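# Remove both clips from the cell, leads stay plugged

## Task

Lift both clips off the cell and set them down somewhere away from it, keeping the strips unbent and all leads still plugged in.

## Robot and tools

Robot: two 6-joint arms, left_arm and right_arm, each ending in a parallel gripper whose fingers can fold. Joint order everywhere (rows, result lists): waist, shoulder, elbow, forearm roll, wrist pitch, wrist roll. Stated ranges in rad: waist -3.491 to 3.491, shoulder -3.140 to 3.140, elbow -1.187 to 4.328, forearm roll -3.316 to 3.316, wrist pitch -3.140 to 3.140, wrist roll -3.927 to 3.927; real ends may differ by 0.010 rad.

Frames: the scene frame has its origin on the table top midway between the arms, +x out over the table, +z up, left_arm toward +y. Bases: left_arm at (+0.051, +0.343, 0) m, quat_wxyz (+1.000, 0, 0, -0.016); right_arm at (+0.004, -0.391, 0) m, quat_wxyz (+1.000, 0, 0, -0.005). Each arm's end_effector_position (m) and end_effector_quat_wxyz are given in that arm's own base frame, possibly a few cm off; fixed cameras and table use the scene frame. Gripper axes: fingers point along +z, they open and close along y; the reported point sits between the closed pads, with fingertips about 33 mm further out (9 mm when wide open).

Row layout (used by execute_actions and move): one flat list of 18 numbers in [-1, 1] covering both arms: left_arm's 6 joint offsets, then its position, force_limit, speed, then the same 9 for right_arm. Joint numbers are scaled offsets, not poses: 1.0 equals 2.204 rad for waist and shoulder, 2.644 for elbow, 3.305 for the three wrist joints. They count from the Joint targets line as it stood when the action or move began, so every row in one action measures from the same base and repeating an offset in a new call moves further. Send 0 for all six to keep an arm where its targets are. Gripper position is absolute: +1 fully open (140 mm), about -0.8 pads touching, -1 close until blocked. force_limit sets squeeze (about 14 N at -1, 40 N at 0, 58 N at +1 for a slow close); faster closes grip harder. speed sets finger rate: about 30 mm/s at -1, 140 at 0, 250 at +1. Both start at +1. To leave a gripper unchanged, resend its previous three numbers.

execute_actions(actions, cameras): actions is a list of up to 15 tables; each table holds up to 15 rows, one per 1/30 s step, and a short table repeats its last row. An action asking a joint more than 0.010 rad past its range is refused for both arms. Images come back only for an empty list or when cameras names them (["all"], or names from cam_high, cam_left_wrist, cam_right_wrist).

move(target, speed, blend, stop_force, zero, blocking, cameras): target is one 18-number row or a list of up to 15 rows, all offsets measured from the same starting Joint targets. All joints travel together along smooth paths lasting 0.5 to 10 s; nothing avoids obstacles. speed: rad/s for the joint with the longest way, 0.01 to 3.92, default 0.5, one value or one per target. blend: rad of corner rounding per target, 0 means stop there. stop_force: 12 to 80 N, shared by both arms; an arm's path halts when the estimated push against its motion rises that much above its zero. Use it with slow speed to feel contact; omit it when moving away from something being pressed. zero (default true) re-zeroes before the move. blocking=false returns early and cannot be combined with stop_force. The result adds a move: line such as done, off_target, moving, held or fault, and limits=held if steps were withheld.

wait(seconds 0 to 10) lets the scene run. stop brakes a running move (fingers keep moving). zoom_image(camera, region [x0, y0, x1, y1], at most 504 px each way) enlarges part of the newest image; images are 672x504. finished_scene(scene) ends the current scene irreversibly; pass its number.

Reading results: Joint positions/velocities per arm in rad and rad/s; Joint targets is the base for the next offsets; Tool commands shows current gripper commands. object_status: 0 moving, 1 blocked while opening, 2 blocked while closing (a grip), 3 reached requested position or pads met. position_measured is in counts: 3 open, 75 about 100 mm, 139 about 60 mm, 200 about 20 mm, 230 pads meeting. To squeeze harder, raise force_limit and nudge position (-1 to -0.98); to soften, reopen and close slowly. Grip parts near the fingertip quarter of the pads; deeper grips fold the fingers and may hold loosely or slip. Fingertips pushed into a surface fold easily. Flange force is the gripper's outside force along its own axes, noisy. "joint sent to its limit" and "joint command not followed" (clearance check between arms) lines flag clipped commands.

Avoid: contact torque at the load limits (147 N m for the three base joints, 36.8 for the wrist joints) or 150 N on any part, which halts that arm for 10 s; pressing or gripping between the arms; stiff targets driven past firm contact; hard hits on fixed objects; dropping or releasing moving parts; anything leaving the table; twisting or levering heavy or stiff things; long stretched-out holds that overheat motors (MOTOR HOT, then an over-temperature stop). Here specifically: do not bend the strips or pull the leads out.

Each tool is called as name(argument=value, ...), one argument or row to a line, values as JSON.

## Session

execute_actions(
  actions=[],
)

zoom_image(
  camera="cam_high",
  region=[370, 190, 550, 350],
)

Scene clock: 0.00 s.
left_arm: end_effector_position=(+0.5406, -0.6123, +0.1633) position_measured=3 object_status=3 end_effector_quat_wxyz=(-0.486, -0.270, +0.784, -0.277) | right_arm: end_effector_position=(+0.1005, -0.3336, +0.2709) position_measured=3 object_status=3 end_effector_quat_wxyz=(-0.544, -0.474, +0.692, -0.021)
Joint positions: left_arm=[-0.377 1.29 1.023 1.101 -1.774 -0.57] | right_arm=[-0.111 -0.062 -0.677 0.715 -1.887 -0.383]
Joint velocities: within noise
Flange force (N): no reading
Joint targets: left_arm=[-0.377 1.290 1.023 1.101 -1.774 -0.570] | right_arm=[-0.111 -0.062 -0.677 0.715 -1.887 -0.383]
Tool commands: left_gripper/position=+1.0 left_gripper/force_limit=+1.0 left_gripper/speed=+1.0 right_gripper/position=+1.0 right_gripper/force_limit=+1.0 right_gripper/speed=+1.0

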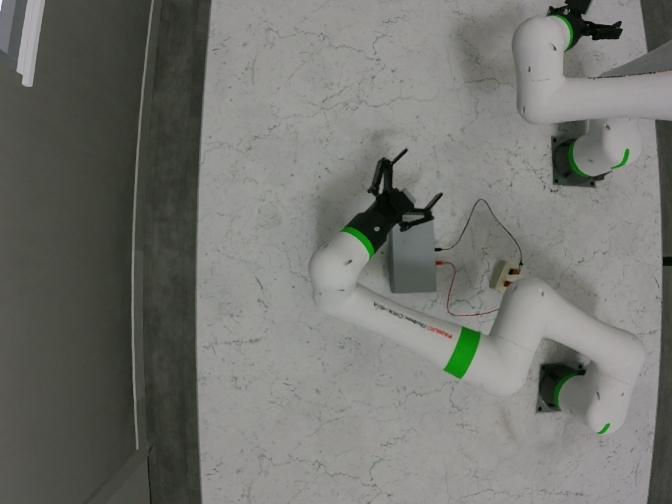

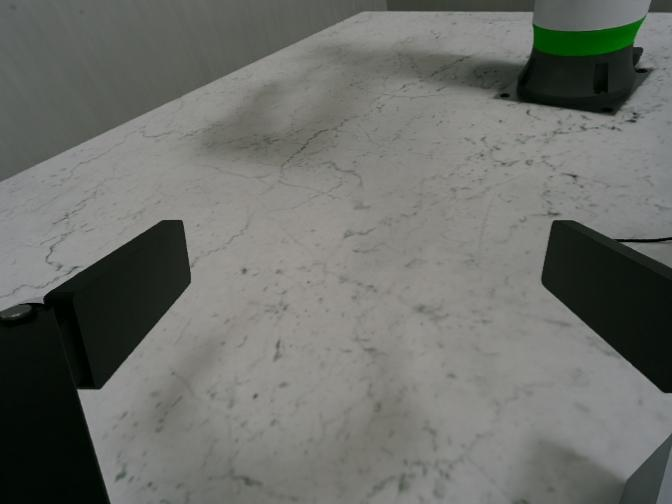

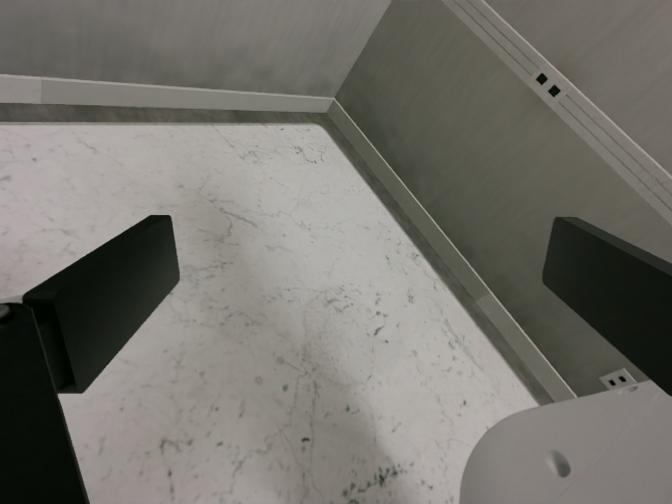

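Scaled by 2.800 from the camera's 672x504 image, which has a finer 960x720 frame.

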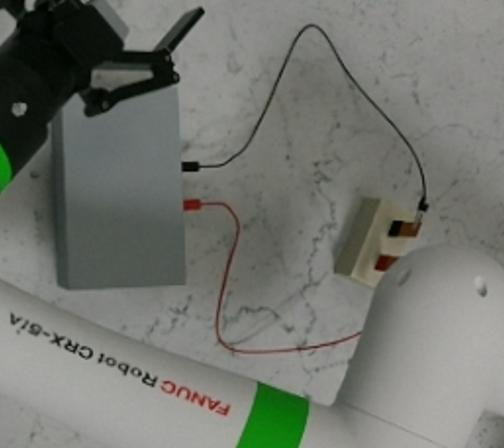

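move(
  target=[
    [0, -0.177, 0, 0, 0, 0, -0.4, -1, 0, 0, 0, 0, 0, 0, 0, 1, 1, 1],
    [-0.1434, -0.6096, -0.3793, -0.3331, 0.0392, 0.3083, -0.4, -1, 0, 0, 0, 0, 0, 0, 0, 1, 1, 1],
  ],
  speed=[0.6, 0.9],
  blend=[0.1, 0],
  cameras=["cam_left_wrist", "cam_high"],
)

zoom_image(
  camera="cam_left_wrist",
  region=[250, 60, 450, 260],
)

zoom_image(
  camera="cam_high",
  region=[470, 220, 570, 340],
)

Scene clock: 25.33 s.
left_arm: end_effector_position=(+0.2299, -0.3599, +0.2692) position_measured=179 object_status=3 end_effector_quat_wxyz=(+0.000, -0.616, +0.788, +0.000) | right_arm: end_effector_position=(+0.1005, -0.3336, +0.2709) position_measured=3 object_status=3 end_effector_quat_wxyz=(-0.544, -0.474, +0.692, -0.021)
Joint positions: left_arm=[-0.693 -0.053 0.02 0 -1.645 0.449] | right_arm=[-0.111 -0.062 -0.677 0.715 -1.887 -0.383]
Flange force (N): left_arm=[-3.0 -1.1 2.0] | right_arm=[0.0 1.5 -1.0]
Joint targets: left_arm=[-0.693 -0.053 0.020 0.000 -1.645 0.449] | right_arm=[-0.111 -0.062 -0.677 0.715 -1.887 -0.383]
move: done
Images, in order (width x height): cam_high 672x504, cam_left_wrist 672x504.

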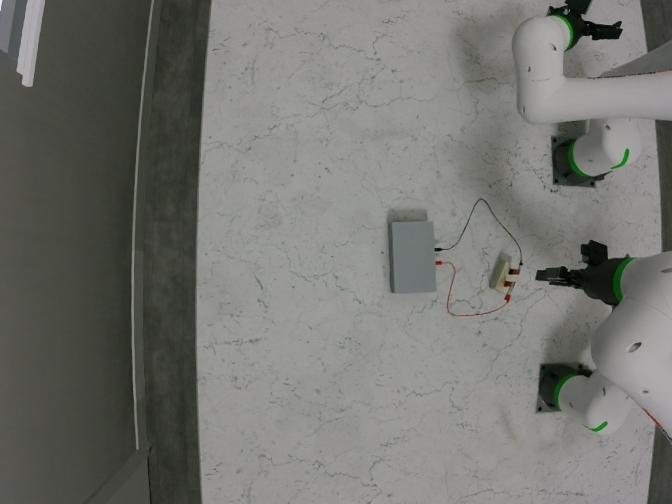

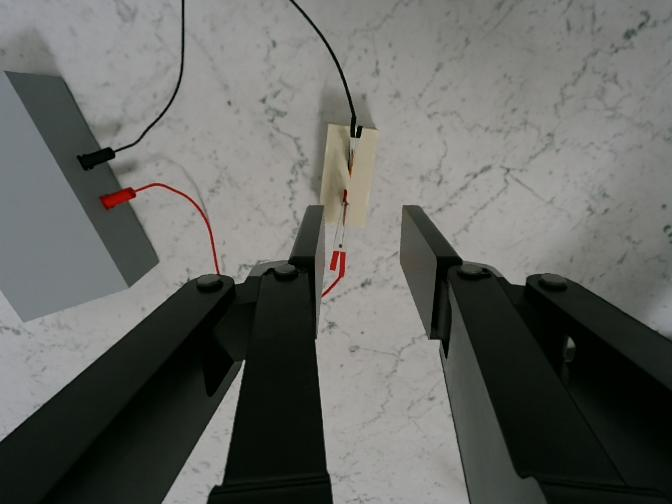

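Scaled by 2.520 from the camera's 672x504 image, which has a finer 960x720 frame.

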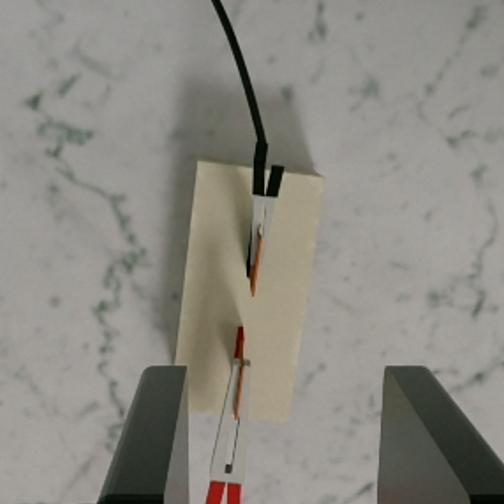

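Scaled by 4.200 from the camera's 672x504 image, which has a finer 960x720 frame.

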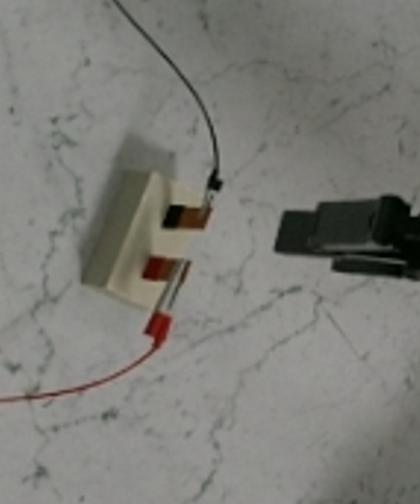

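move(
  target=[-0.0420, 0.0367, -0.0617, 0, 0.0741, -0.0038, -0.4, -1, 0, 0, 0, 0, 0, 0, 0, 1, 1, 1],
  speed=0.3,
  cameras=["cam_left_wrist"],
)

zoom_image(
  camera="cam_left_wrist",
  region=[280, 140, 440, 300],
)

Scene clock: 52.30 s.
left_arm: end_effector_position=(+0.2156, -0.3997, +0.1651) position_measured=179 object_status=3 end_effector_quat_wxyz=(+0.000, -0.574, +0.819, +0.000) | right_arm: end_effector_position=(+0.1005, -0.3336, +0.2709) position_measured=3 object_status=3 end_effector_quat_wxyz=(-0.544, -0.474, +0.692, -0.021)
Joint positions: left_arm=[-0.786 0.028 -0.143 0 -1.4 0.437] | right_arm=[-0.111 -0.062 -0.677 0.715 -1.887 -0.383]
Flange force (N): left_arm=[-3.2 -0.4 0.3] | right_arm=[0.1 3.0 -0.5]
Joint targets: left_arm=[-0.786 0.028 -0.143 0.000 -1.400 0.437] | right_arm=[-0.111 -0.062 -0.677 0.715 -1.887 -0.383]
move: done
Images, in order (width x height): cam_left_wrist 672x504.

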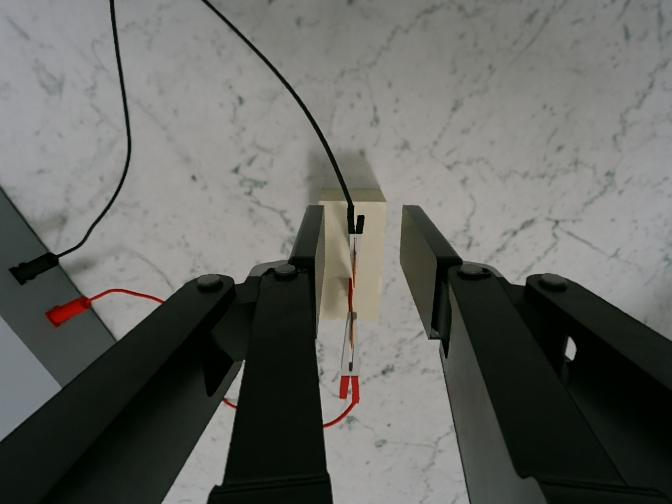

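Scaled by 3.150 from the camera's 672x504 image, which has a finer 960x720 frame.

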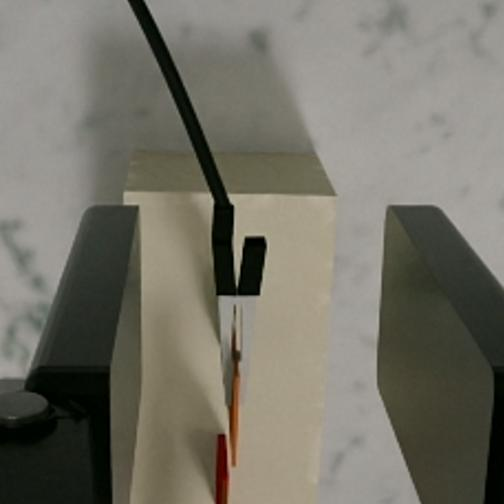

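move(
  target=[0, 0.009, -0.0258, 0, 0.0267, 0, -0.4, -1, 0, 0, 0, 0, 0, 0, 0, 1, 1, 1],
  speed=0.15,
  cameras=["cam_left_wrist"],
)

zoom_image(
  camera="cam_left_wrist",
  region=[290, 200, 430, 340],
)

Scene clock: 88.73 s.
left_arm: end_effector_position=(+0.2157, -0.3997, +0.1278) position_measured=179 object_status=3 end_effector_quat_wxyz=(+0.000, -0.574, +0.819, +0.000) | right_arm: end_effector_position=(+0.1005, -0.3336, +0.2709) position_measured=3 object_status=3 end_effector_quat_wxyz=(-0.544, -0.474, +0.692, -0.021)
Joint positions: left_arm=[-0.786 0.048 -0.212 0 -1.311 0.437] | right_arm=[-0.111 -0.062 -0.677 0.715 -1.887 -0.383]
Flange force (N): left_arm=[-2.9 -0.2 0.4] | right_arm=[0.3 2.5 -0.8]
Joint targets: left_arm=[-0.786 0.048 -0.212 0.000 -1.311 0.437] | right_arm=[-0.111 -0.062 -0.677 0.715 -1.887 -0.383]
move: done
Images, in order (width x height): cam_left_wrist 672x504.

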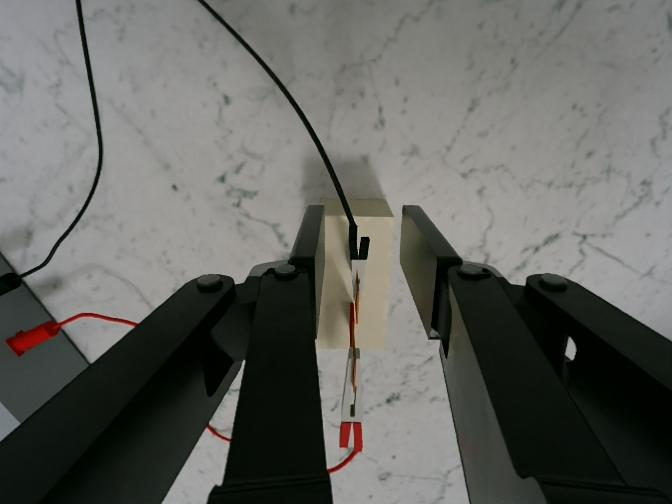

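Scaled by 3.600 from the camera's 672x504 image, which has a finer 960x720 frame.

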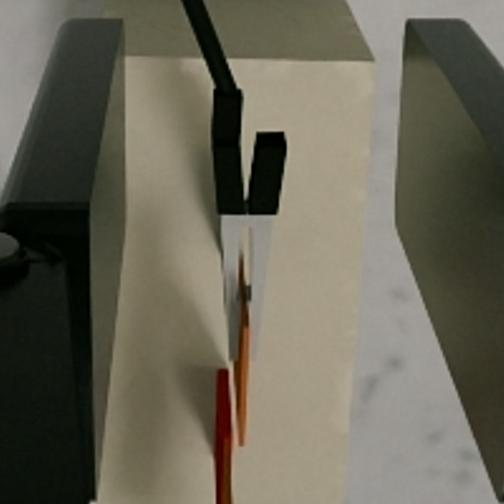

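move(
  target=[-0.004, 0.0066, 0.0034, 0, 0.0025, 0.0026, -0.4, -1, 0, 0, 0, 0, 0, 0, 0, 1, 1, 1],
  speed=0.1,
  cameras=["cam_left_wrist"],
)

zoom_image(
  camera="cam_left_wrist",
  region=[290, 180, 430, 320],
)

Scene clock: 111.53 s.
left_arm: end_effector_position=(+0.2166, -0.4061, +0.1252) position_measured=179 object_status=3 end_effector_quat_wxyz=(+0.000, -0.574, +0.819, -0.001) | right_arm: end_effector_position=(+0.1005, -0.3336, +0.2709) position_measured=3 object_status=3 end_effector_quat_wxyz=(-0.544, -0.474, +0.692, -0.021)
Joint positions: left_arm=[-0.795 0.062 -0.203 0 -1.303 0.445] | right_arm=[-0.111 -0.062 -0.677 0.715 -1.887 -0.383]
Flange force (N): left_arm=[-3.4 -0.6 0.9] | right_arm=[0.6 2.7 0.0]
Joint targets: left_arm=[-0.795 0.062 -0.203 0.000 -1.303 0.445] | right_arm=[-0.111 -0.062 -0.677 0.715 -1.887 -0.383]
move: done
Images, in order (width x height): cam_left_wrist 672x504.

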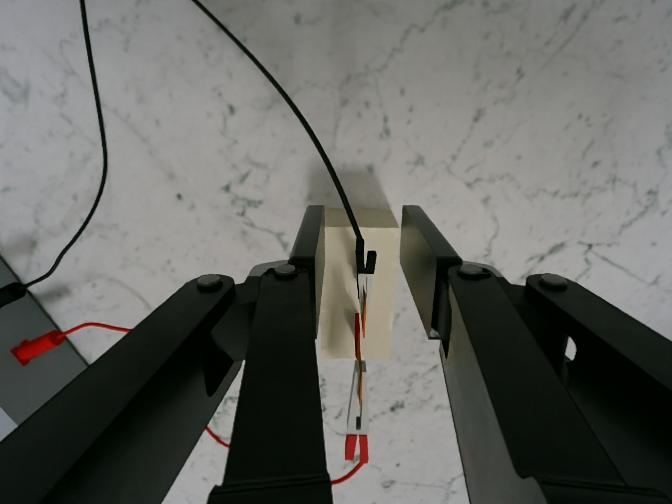

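Scaled by 3.600 from the camera's 672x504 image, which has a finer 960x720 frame.

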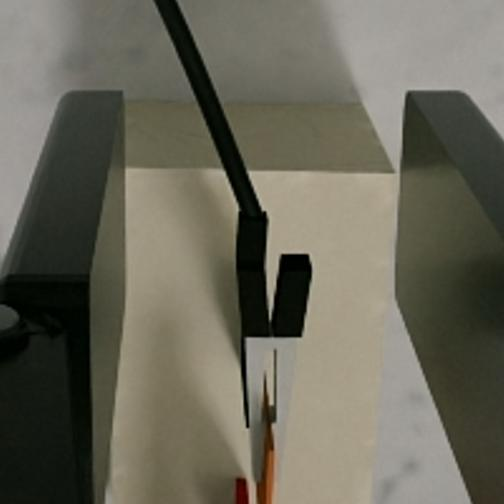

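move(
  target=[0, 0, 0, 0, 0, 0, -1, -1, -1, 0, 0, 0, 0, 0, 0, 1, 1, 1],
)

wait(
  seconds=0.6,
  cameras=["cam_left_wrist"],
)

zoom_image(
  camera="cam_left_wrist",
  region=[310, 220, 430, 380],
)

Scene clock: 124.90 s.
left_arm: end_effector_position=(+0.2166, -0.4061, +0.1252) position_measured=220 object_status=0 end_effector_quat_wxyz=(+0.000, -0.574, +0.819, -0.001) | right_arm: end_effector_position=(+0.1005, -0.3336, +0.2709) position_measured=3 object_status=3 end_effector_quat_wxyz=(-0.544, -0.474, +0.692, -0.021)
Joint positions: left_arm=[-0.795 0.062 -0.203 0 -1.303 0.445] | right_arm=[-0.111 -0.062 -0.677 0.715 -1.887 -0.383]
Flange force (N): left_arm=[-3.1 -0.4 0.4] | right_arm=[0.1 3.3 -0.6]
Joint targets: left_arm=[-0.795 0.062 -0.203 0.000 -1.303 0.445] | right_arm=[-0.111 -0.062 -0.677 0.715 -1.887 -0.383]
move: done

Scene clock: 125.50 s.
left_arm: end_effector_position=(+0.2166, -0.4061, +0.1252) position_measured=220 object_status=2 end_effector_quat_wxyz=(+0.000, -0.574, +0.819, -0.001) | right_arm: end_effector_position=(+0.1005, -0.3336, +0.2709) position_measured=3 object_status=3 end_effector_quat_wxyz=(-0.544, -0.474, +0.692, -0.021)
Joint positions: left_arm=[-0.795 0.062 -0.203 0 -1.303 0.445] | right_arm=[-0.111 -0.062 -0.677 0.715 -1.887 -0.383]
Flange force (N): left_arm=[-2.9 -0.7 0.6] | right_arm=[-0.2 2.4 -1.3]
Joint targets: left_arm=[-0.795 0.062 -0.203 0.000 -1.303 0.445] | right_arm=[-0.111 -0.062 -0.677 0.715 -1.887 -0.383]
Tool commands: left_gripper/position=-1.0 left_gripper/force_limit=-1.0 left_gripper/speed=-1.0 right_gripper/position=+1.0 right_gripper/force_limit=+1.0 right_gripper/speed=+1.0
wait: 0.60 s; at rest by 0.17 s
Images, in order (width x height): cam_left_wrist 672x504.

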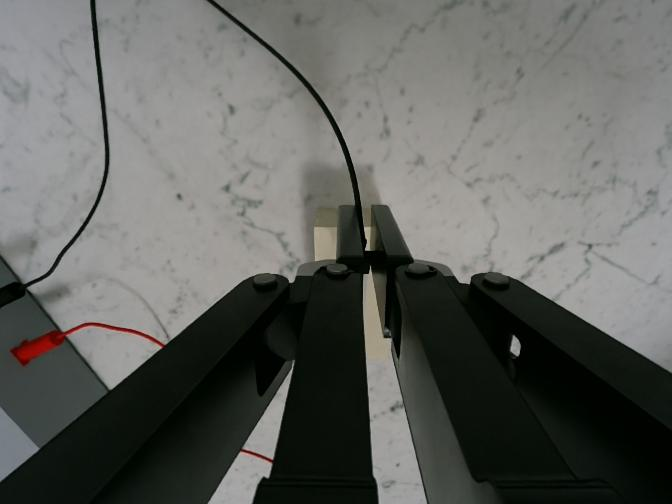

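Scaled by 3.150 from the camera's 672x504 image, which has a finer 960x720 frame.

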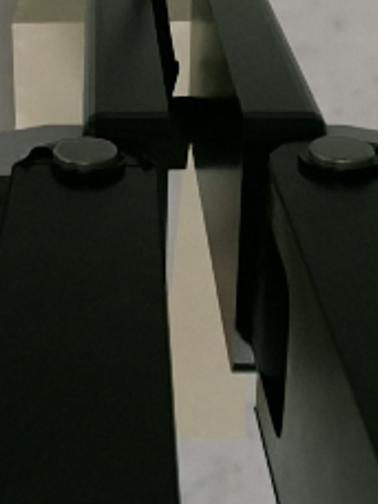

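move(
  target=[
    [-0.0353, 0.0313, 0.0286, 0, -0.002, 0.0236, -1, -1, -1, 0, 0, 0, 0, 0, 0, 1, 1, 1],
    [-0.0744, 0.072, 0.0685, 0, -0.0068, 0.0496, -1, -1, -1, 0, 0, 0, 0, 0, 0, 1, 1, 1],
    [-0.0744, 0.1055, 0.0201, 0, 0.0543, 0.0496, -1, -1, -1, 0, 0, 0, 0, 0, 0, 1, 1, 1],
  ],
  speed=[0.06, 0.15, 0.12],
  blend=[0.01, 0.02, 0],
  cameras=["cam_left_wrist", "cam_high"],
)

zoom_image(
  camera="cam_high",
  region=[470, 200, 570, 320],
)

Scene clock: 155.30 s.
left_arm: end_effector_position=(+0.1859, -0.4908, +0.0361) position_measured=220 object_status=2 end_effector_quat_wxyz=(+0.000, -0.574, +0.819, -0.002) | right_arm: end_effector_position=(+0.1005, -0.3336, +0.2709) position_measured=3 object_status=3 end_effector_quat_wxyz=(-0.544, -0.474, +0.692, -0.021)
Joint positions: left_arm=[-0.958 0.295 -0.149 0 -1.124 0.609] | right_arm=[-0.111 -0.062 -0.677 0.715 -1.887 -0.383]
Flange force (N): left_arm=[-2.9 -0.5 0.6] | right_arm=[-0.1 2.5 -0.1]
Joint targets: left_arm=[-0.958 0.295 -0.149 0.000 -1.124 0.609] | right_arm=[-0.111 -0.062 -0.677 0.715 -1.887 -0.383]
move: done
Images, in order (width x height): cam_high 672x504, cam_left_wrist 672x504.

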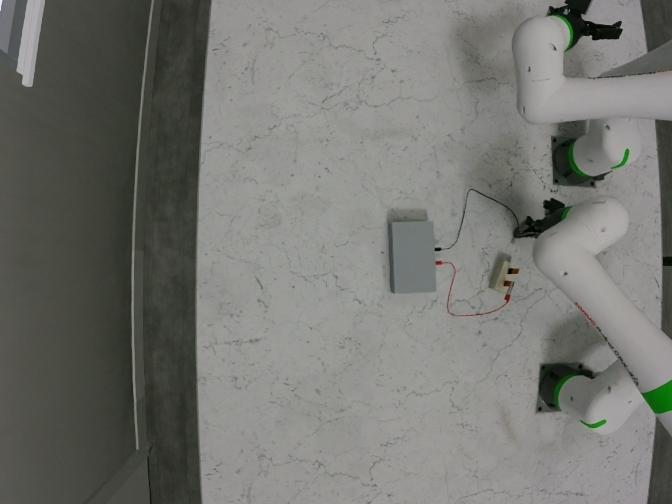

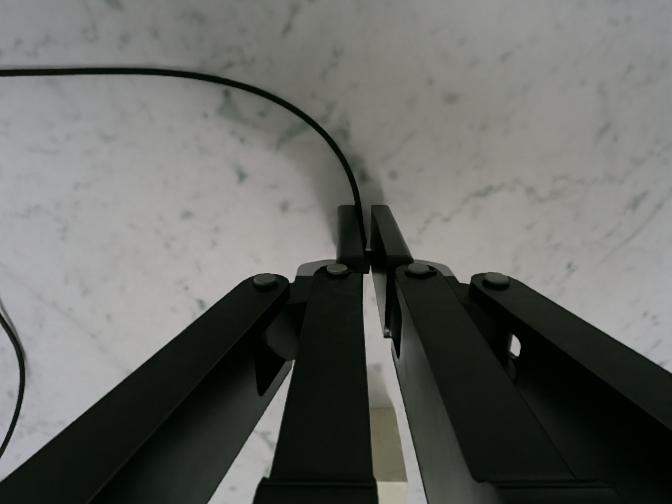

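Scaled by 4.200 from the camera's 672x504 image, which has a finer 960x720 frame.

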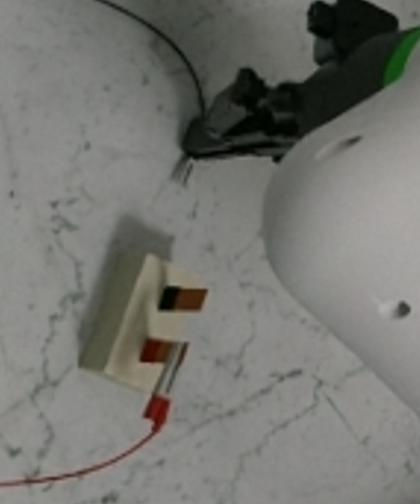

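move(
  target=[0, 0, 0, 0, 0, 0, -0.4, -1, -1, 0, 0, 0, 0, 0, 0, 1, 1, 1],
)

wait(
  seconds=0.5,
  cameras=["cam_left_wrist"],
)

move(
  target=[
    [0, -0.0454, 0.103, 0, -0.1135, 0, -0.4, -1, -1, 0, 0, 0, 0, 0, 0, 1, 1, 1],
    [0.2171, -0.2025, -0.0618, 0, -0.0864, -0.1448, -0.4, -1, -1, 0, 0, 0, 0, 0, 0, 1, 1, 1],
  ],
  speed=[0.3, 0.5],
  blend=[0.05, 0],
  cameras=["cam_left_wrist", "cam_high"],
)

zoom_image(
  camera="cam_left_wrist",
  region=[280, 120, 440, 280],
)

zoom_image(
  camera="cam_high",
  region=[470, 200, 570, 320],
)

Scene clock: 181.50 s.
left_arm: end_effector_position=(+0.1859, -0.4908, +0.0361) position_measured=179 object_status=0 end_effector_quat_wxyz=(+0.000, -0.574, +0.819, -0.002) | right_arm: end_effector_position=(+0.1005, -0.3336, +0.2709) position_measured=3 object_status=3 end_effector_quat_wxyz=(-0.544, -0.474, +0.692, -0.021)
Joint positions: left_arm=[-0.958 0.295 -0.149 0 -1.124 0.609] | right_arm=[-0.111 -0.062 -0.677 0.715 -1.887 -0.383]
Flange force (N): left_arm=[-3.0 -0.2 0.1] | right_arm=[0.0 2.2 -0.5]
Joint targets: left_arm=[-0.958 0.295 -0.149 0.000 -1.124 0.609] | right_arm=[-0.111 -0.062 -0.677 0.715 -1.887 -0.383]
move: done

Scene clock: 182.00 s.
left_arm: end_effector_position=(+0.1859, -0.4908, +0.0361) position_measured=179 object_status=3 end_effector_quat_wxyz=(+0.000, -0.574, +0.819, -0.002) | right_arm: end_effector_position=(+0.1005, -0.3336, +0.2709) position_measured=3 object_status=3 end_effector_quat_wxyz=(-0.544, -0.474, +0.692, -0.021)
Joint positions: left_arm=[-0.958 0.295 -0.149 0 -1.124 0.609] | right_arm=[-0.111 -0.062 -0.677 0.715 -1.887 -0.383]
Flange force (N): left_arm=[-3.2 -0.8 0.2] | right_arm=[0.1 2.8 -0.8]
Joint targets: left_arm=[-0.958 0.295 -0.149 0.000 -1.124 0.609] | right_arm=[-0.111 -0.062 -0.677 0.715 -1.887 -0.383]
Tool commands: left_gripper/position=-0.4 left_gripper/force_limit=-1.0 left_gripper/speed=-1.0 right_gripper/position=+1.0 right_gripper/force_limit=+1.0 right_gripper/speed=+1.0
wait: 0.50 s; at rest by 0.17 s
Images, in order (width x height): cam_left_wrist 672x504.

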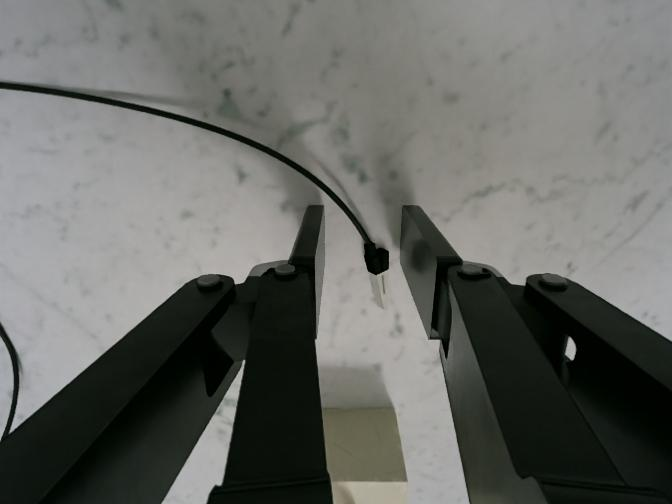

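Scene clock: 184.60 s.
left_arm: end_effector_position=(+0.2616, -0.2828, +0.1647) position_measured=179 object_status=3 end_effector_quat_wxyz=(+0.000, -0.573, +0.819, +0.000) | right_arm: end_effector_position=(+0.1005, -0.3336, +0.2709) position_measured=3 object_status=3 end_effector_quat_wxyz=(-0.544, -0.474, +0.692, -0.021)
Joint positions: left_arm=[-0.48 -0.152 -0.313 0 -1.409 0.131] | right_arm=[-0.111 -0.062 -0.677 0.715 -1.887 -0.383]
Flange force (N): left_arm=[-4.3 -0.4 1.2] | right_arm=[-0.1 2.9 -0.7]
Joint targets: left_arm=[-0.480 -0.152 -0.313 0.000 -1.409 0.131] | right_arm=[-0.111 -0.062 -0.677 0.715 -1.887 -0.383]
move: done
Images, in order (width x height): cam_high 672x504, cam_left_wrist 672x504.

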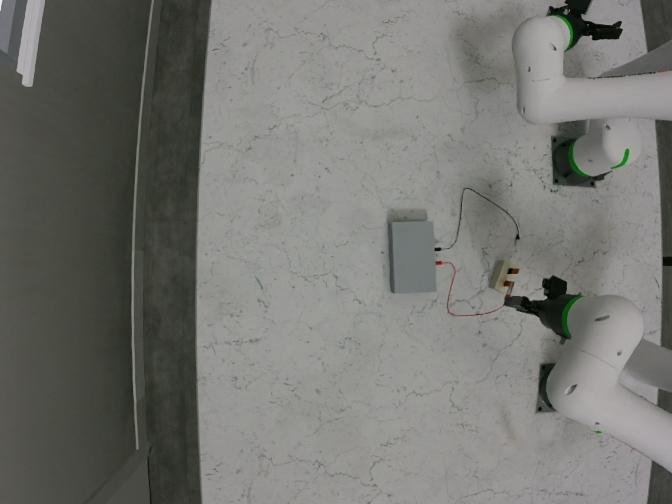

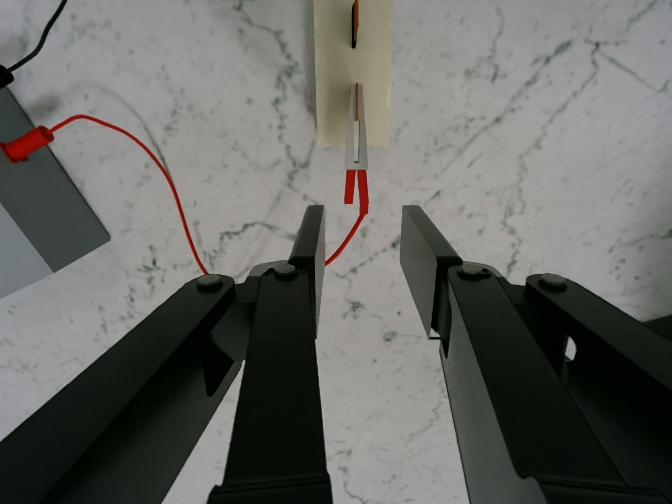

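Scaled by 3.150 from the camera's 672x504 image, which has a finer 960x720 frame.

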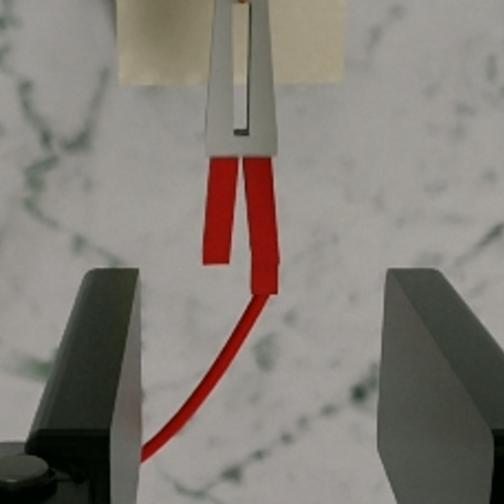

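Scaled by 4.200 from the camera's 672x504 image, which has a finer 960x720 frame.

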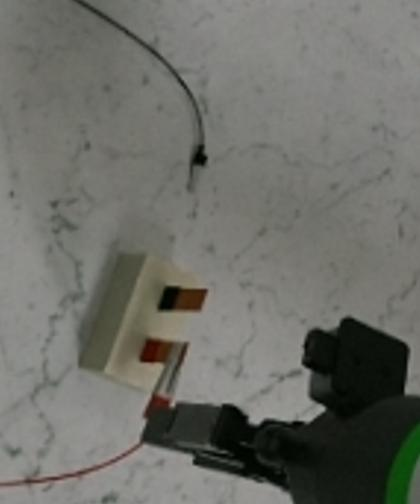

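move(
  target=[-0.0075, 0.0158, -0.0232, 0, 0.0288, 0.005, -0.4, -1, 0, 0, 0, 0, 0, 0, 0, 1, 1, 1],
  speed=0.12,
  cameras=["cam_left_wrist"],
)

zoom_image(
  camera="cam_left_wrist",
  region=[290, 140, 430, 280],
)

Scene clock: 203.97 s.
left_arm: end_effector_position=(+0.2614, -0.2895, +0.1262) position_measured=179 object_status=3 end_effector_quat_wxyz=(+0.000, -0.573, +0.819, +0.000) | right_arm: end_effector_position=(+0.1005, -0.3336, +0.2709) position_measured=3 object_status=3 end_effector_quat_wxyz=(-0.544, -0.474, +0.692, -0.021)
Joint positions: left_arm=[-0.497 -0.117 -0.374 0 -1.314 0.147] | right_arm=[-0.111 -0.062 -0.677 0.715 -1.887 -0.383]
Flange force (N): left_arm=[-3.1 -0.1 0.8] | right_arm=[0.6 3.0 -0.3]
Joint targets: left_arm=[-0.497 -0.117 -0.374 0.000 -1.314 0.147] | right_arm=[-0.111 -0.062 -0.677 0.715 -1.887 -0.383]
move: done
Images, in order (width x height): cam_left_wrist 672x504.

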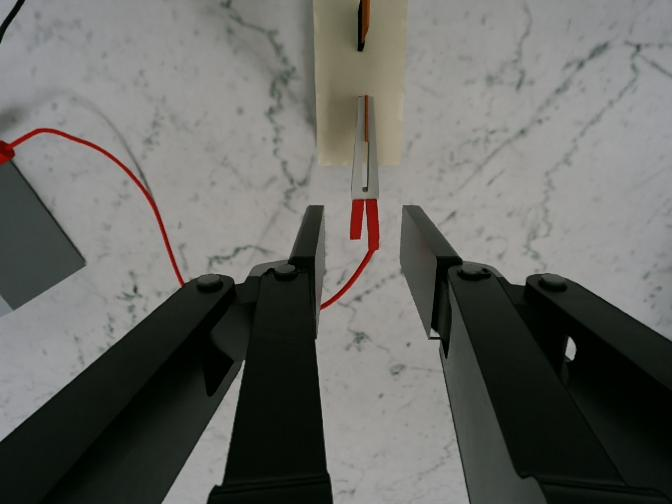

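Scaled by 3.600 from the camera's 672x504 image, which has a finer 960x720 frame.

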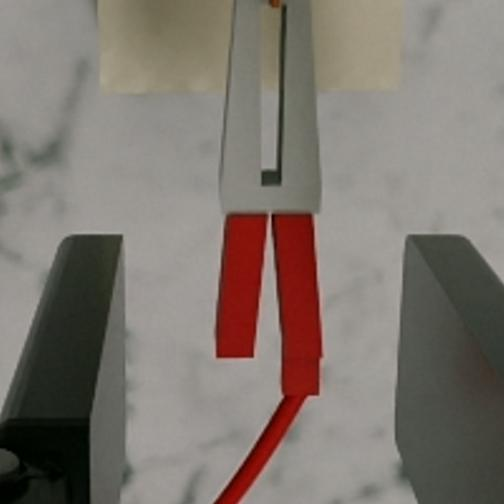

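move(
  target=[0, 0, 0, 0, 0, 0, -1, -1, -1, 0, 0, 0, 0, 0, 0, 1, 1, 1],
)

wait(
  seconds=0.6,
  cameras=["cam_left_wrist"],
)

zoom_image(
  camera="cam_left_wrist",
  region=[310, 80, 430, 240],
)

Scene clock: 214.23 s.
left_arm: end_effector_position=(+0.2614, -0.2895, +0.1262) position_measured=218 object_status=2 end_effector_quat_wxyz=(+0.000, -0.573, +0.819, +0.000) | right_arm: end_effector_position=(+0.1005, -0.3336, +0.2709) position_measured=3 object_status=3 end_effector_quat_wxyz=(-0.544, -0.474, +0.692, -0.021)
Joint positions: left_arm=[-0.497 -0.117 -0.374 0 -1.314 0.147] | right_arm=[-0.111 -0.062 -0.677 0.715 -1.887 -0.383]
Flange force (N): left_arm=[-3.3 0.2 0.8] | right_arm=[-0.3 3.4 -0.1]
Joint targets: left_arm=[-0.497 -0.117 -0.374 0.000 -1.314 0.147] | right_arm=[-0.111 -0.062 -0.677 0.715 -1.887 -0.383]
move: done

Scene clock: 214.83 s.
left_arm: end_effector_position=(+0.2614, -0.2895, +0.1262) position_measured=218 object_status=2 end_effector_quat_wxyz=(+0.000, -0.573, +0.819, +0.000) | right_arm: end_effector_position=(+0.1005, -0.3336, +0.2709) position_measured=3 object_status=3 end_effector_quat_wxyz=(-0.544, -0.474, +0.692, -0.021)
Joint positions: left_arm=[-0.497 -0.117 -0.374 0 -1.314 0.147] | right_arm=[-0.111 -0.062 -0.677 0.715 -1.887 -0.383]
Flange force (N): left_arm=[-3.5 0.0 0.9] | right_arm=[-0.2 3.3 -0.1]
Joint targets: left_arm=[-0.497 -0.117 -0.374 0.000 -1.314 0.147] | right_arm=[-0.111 -0.062 -0.677 0.715 -1.887 -0.383]
Tool commands: left_gripper/position=-1.0 left_gripper/force_limit=-1.0 left_gripper/speed=-1.0 right_gripper/position=+1.0 right_gripper/force_limit=+1.0 right_gripper/speed=+1.0
wait: 0.60 s; at rest by 0.17 s
Images, in order (width x height): cam_left_wrist 672x504.

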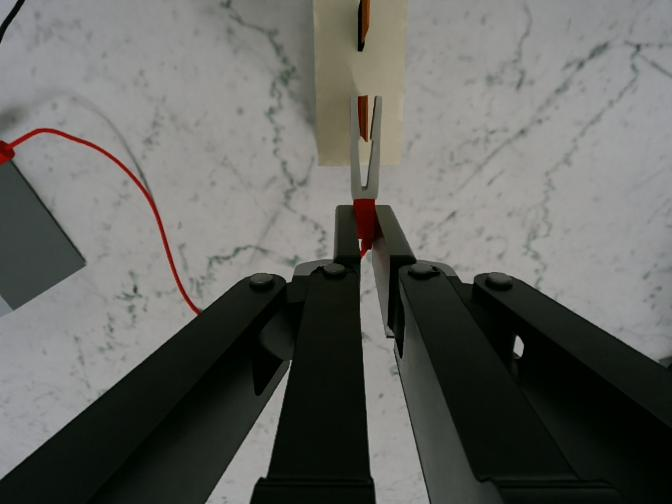

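Scaled by 3.150 from the camera's 672x504 image, which has a finer 960x720 frame.

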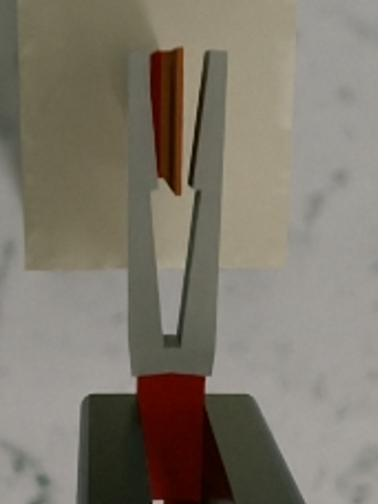

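move(
  target=[
    [0.0312, -0.0138, -0.0101, 0, -0.0011, -0.0208, -1, -1, -1, 0, 0, 0, 0, 0, 0, 1, 1, 1],
    [0.0635, -0.0258, -0.0186, 0, -0.0024, -0.0423, -1, -1, -1, 0, 0, 0, 0, 0, 0, 1, 1, 1],
    [0.1306, -0.0448, -0.0313, 0, -0.0048, -0.0871, -1, -1, -1, 0, 0, 0, 0, 0, 0, 1, 1, 1],
    [0.1306, -0.0035, -0.0884, 0, 0.0684, -0.0871, -1, -1, -1, 0, 0, 0, 0, 0, 0, 1, 1, 1],
  ],
  speed=[0.05, 0.05, 0.15, 0.12],
  blend=[0.005, 0.01, 0.02, 0],
  cameras=["cam_left_wrist", "cam_high"],
)

zoom_image(
  camera="cam_high",
  region=[470, 220, 570, 340],
)

Scene clock: 251.80 s.
left_arm: end_effector_position=(+0.2955, -0.1955, +0.0354) position_measured=218 object_status=2 end_effector_quat_wxyz=(+0.000, -0.573, +0.819, +0.000) | right_arm: end_effector_position=(+0.1005, -0.3336, +0.2709) position_measured=3 object_status=3 end_effector_quat_wxyz=(-0.544, -0.474, +0.692, -0.021)
Joint positions: left_arm=[-0.209 -0.125 -0.608 0 -1.088 -0.141] | right_arm=[-0.111 -0.062 -0.677 0.715 -1.887 -0.383]
Flange force (N): left_arm=[-3.4 0.8 0.9] | right_arm=[0.3 2.9 -0.4]
Joint targets: left_arm=[-0.209 -0.125 -0.608 0.000 -1.088 -0.141] | right_arm=[-0.111 -0.062 -0.677 0.715 -1.887 -0.383]
move: done
Images, in order (width x height): cam_high 672x504, cam_left_wrist 672x504.

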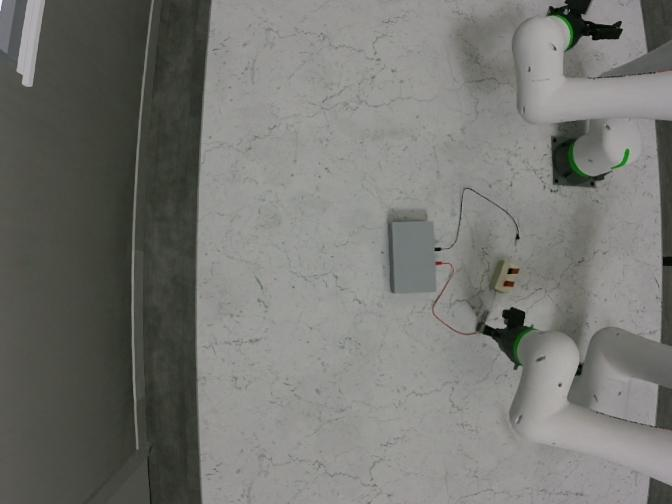

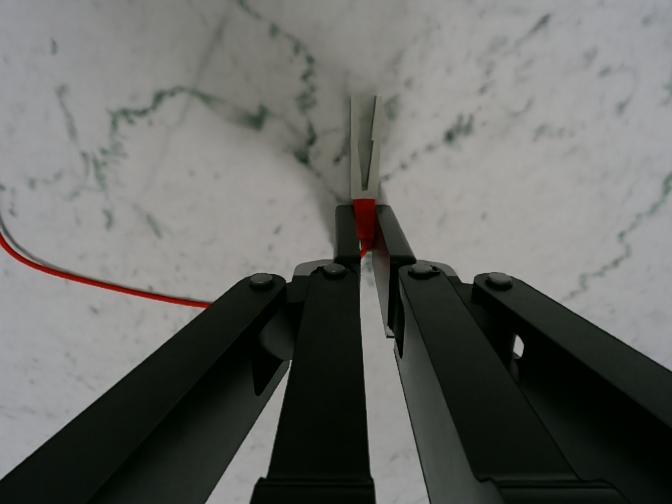

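Scaled by 4.200 from the camera's 672x504 image, which has a finer 960x720 frame.

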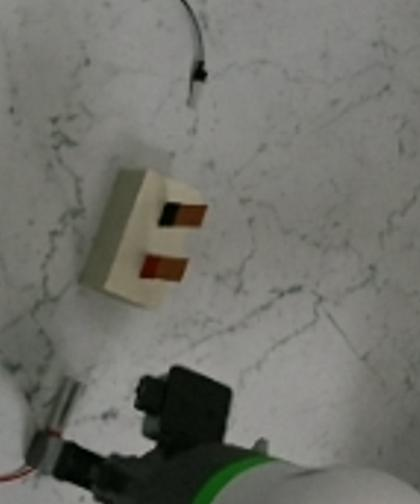

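move(
  target=[0, 0, 0, 0, 0, 0, -0.4, -1, -1, 0, 0, 0, 0, 0, 0, 1, 1, 1],
)

wait(
  seconds=0.5,
)

move(
  target=[0, -0.0413, 0.0571, 0, -0.0732, 0, -0.4, -1, -1, 0, 0, 0, 0, 0, 0, 1, 1, 1],
  speed=0.3,
  cameras=["cam_left_wrist", "cam_high"],
)

Scene clock: 261.20 s.
left_arm: end_effector_position=(+0.2955, -0.1955, +0.0354) position_measured=179 object_status=0 end_effector_quat_wxyz=(+0.000, -0.573, +0.819, +0.000) | right_arm: end_effector_position=(+0.1005, -0.3336, +0.2709) position_measured=3 object_status=3 end_effector_quat_wxyz=(-0.544, -0.474, +0.692, -0.021)
Joint positions: left_arm=[-0.209 -0.125 -0.608 0 -1.088 -0.141] | right_arm=[-0.111 -0.062 -0.677 0.715 -1.887 -0.383]
Flange force (N): left_arm=[-3.8 0.7 1.0] | right_arm=[-0.1 3.6 -0.5]
Joint targets: left_arm=[-0.209 -0.125 -0.608 0.000 -1.088 -0.141] | right_arm=[-0.111 -0.062 -0.677 0.715 -1.887 -0.383]
move: done

Scene clock: 261.70 s.
left_arm: end_effector_position=(+0.2955, -0.1955, +0.0354) position_measured=179 object_status=3 end_effector_quat_wxyz=(+0.000, -0.573, +0.819, +0.000) | right_arm: end_effector_position=(+0.1005, -0.3336, +0.2709) position_measured=3 object_status=3 end_effector_quat_wxyz=(-0.544, -0.474, +0.692, -0.021)
Joint positions: left_arm=[-0.209 -0.125 -0.608 0 -1.088 -0.141] | right_arm=[-0.111 -0.062 -0.677 0.715 -1.887 -0.383]
Flange force (N): left_arm=[-3.5 1.0 0.6] | right_arm=[0.2 2.9 -0.7]
Joint targets: left_arm=[-0.209 -0.125 -0.608 0.000 -1.088 -0.141] | right_arm=[-0.111 -0.062 -0.677 0.715 -1.887 -0.383]
Tool commands: left_gripper/position=-0.4 left_gripper/force_limit=-1.0 left_gripper/speed=-1.0 right_gripper/position=+1.0 right_gripper/force_limit=+1.0 right_gripper/speed=+1.0
wait: 0.50 s; at rest by 0.17 s

Scene clock: 262.87 s.
left_arm: end_effector_position=(+0.2955, -0.1955, +0.1262) position_measured=179 object_status=3 end_effector_quat_wxyz=(+0.000, -0.573, +0.819, +0.000) | right_arm: end_effector_position=(+0.1005, -0.3336, +0.2709) position_measured=3 object_status=3 end_effector_quat_wxyz=(-0.544, -0.474, +0.692, -0.021)
Joint positions: left_arm=[-0.209 -0.216 -0.457 0 -1.33 -0.141] | right_arm=[-0.111 -0.062 -0.677 0.715 -1.887 -0.383]
Flange force (N): left_arm=[-3.4 1.2 0.6] | right_arm=[0.5 2.7 -0.2]
Joint targets: left_arm=[-0.209 -0.216 -0.457 0.000 -1.330 -0.141] | right_arm=[-0.111 -0.062 -0.677 0.715 -1.887 -0.383]
move: done
Images, in order (width x height): cam_high 672x504, cam_left_wrist 672x504.

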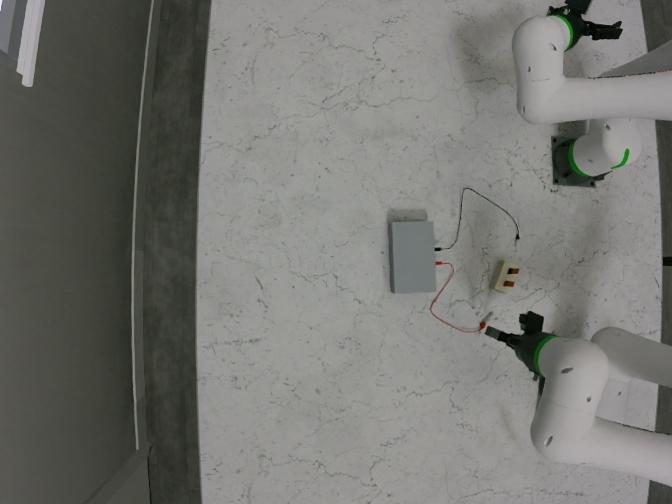

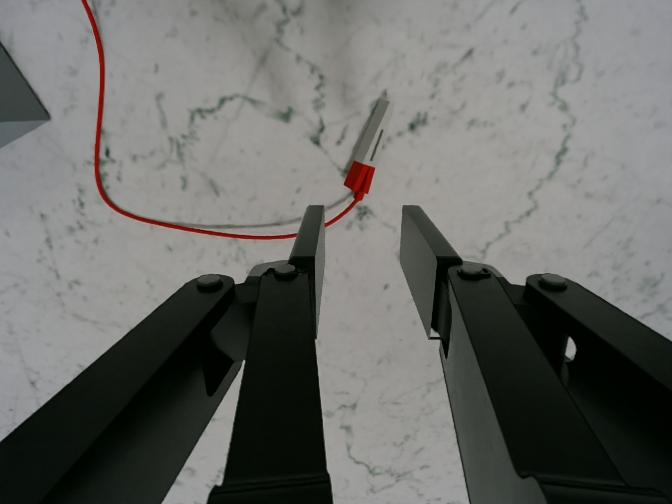

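finished_scene(
  scene=2,
)

The scene is finished: the task was done.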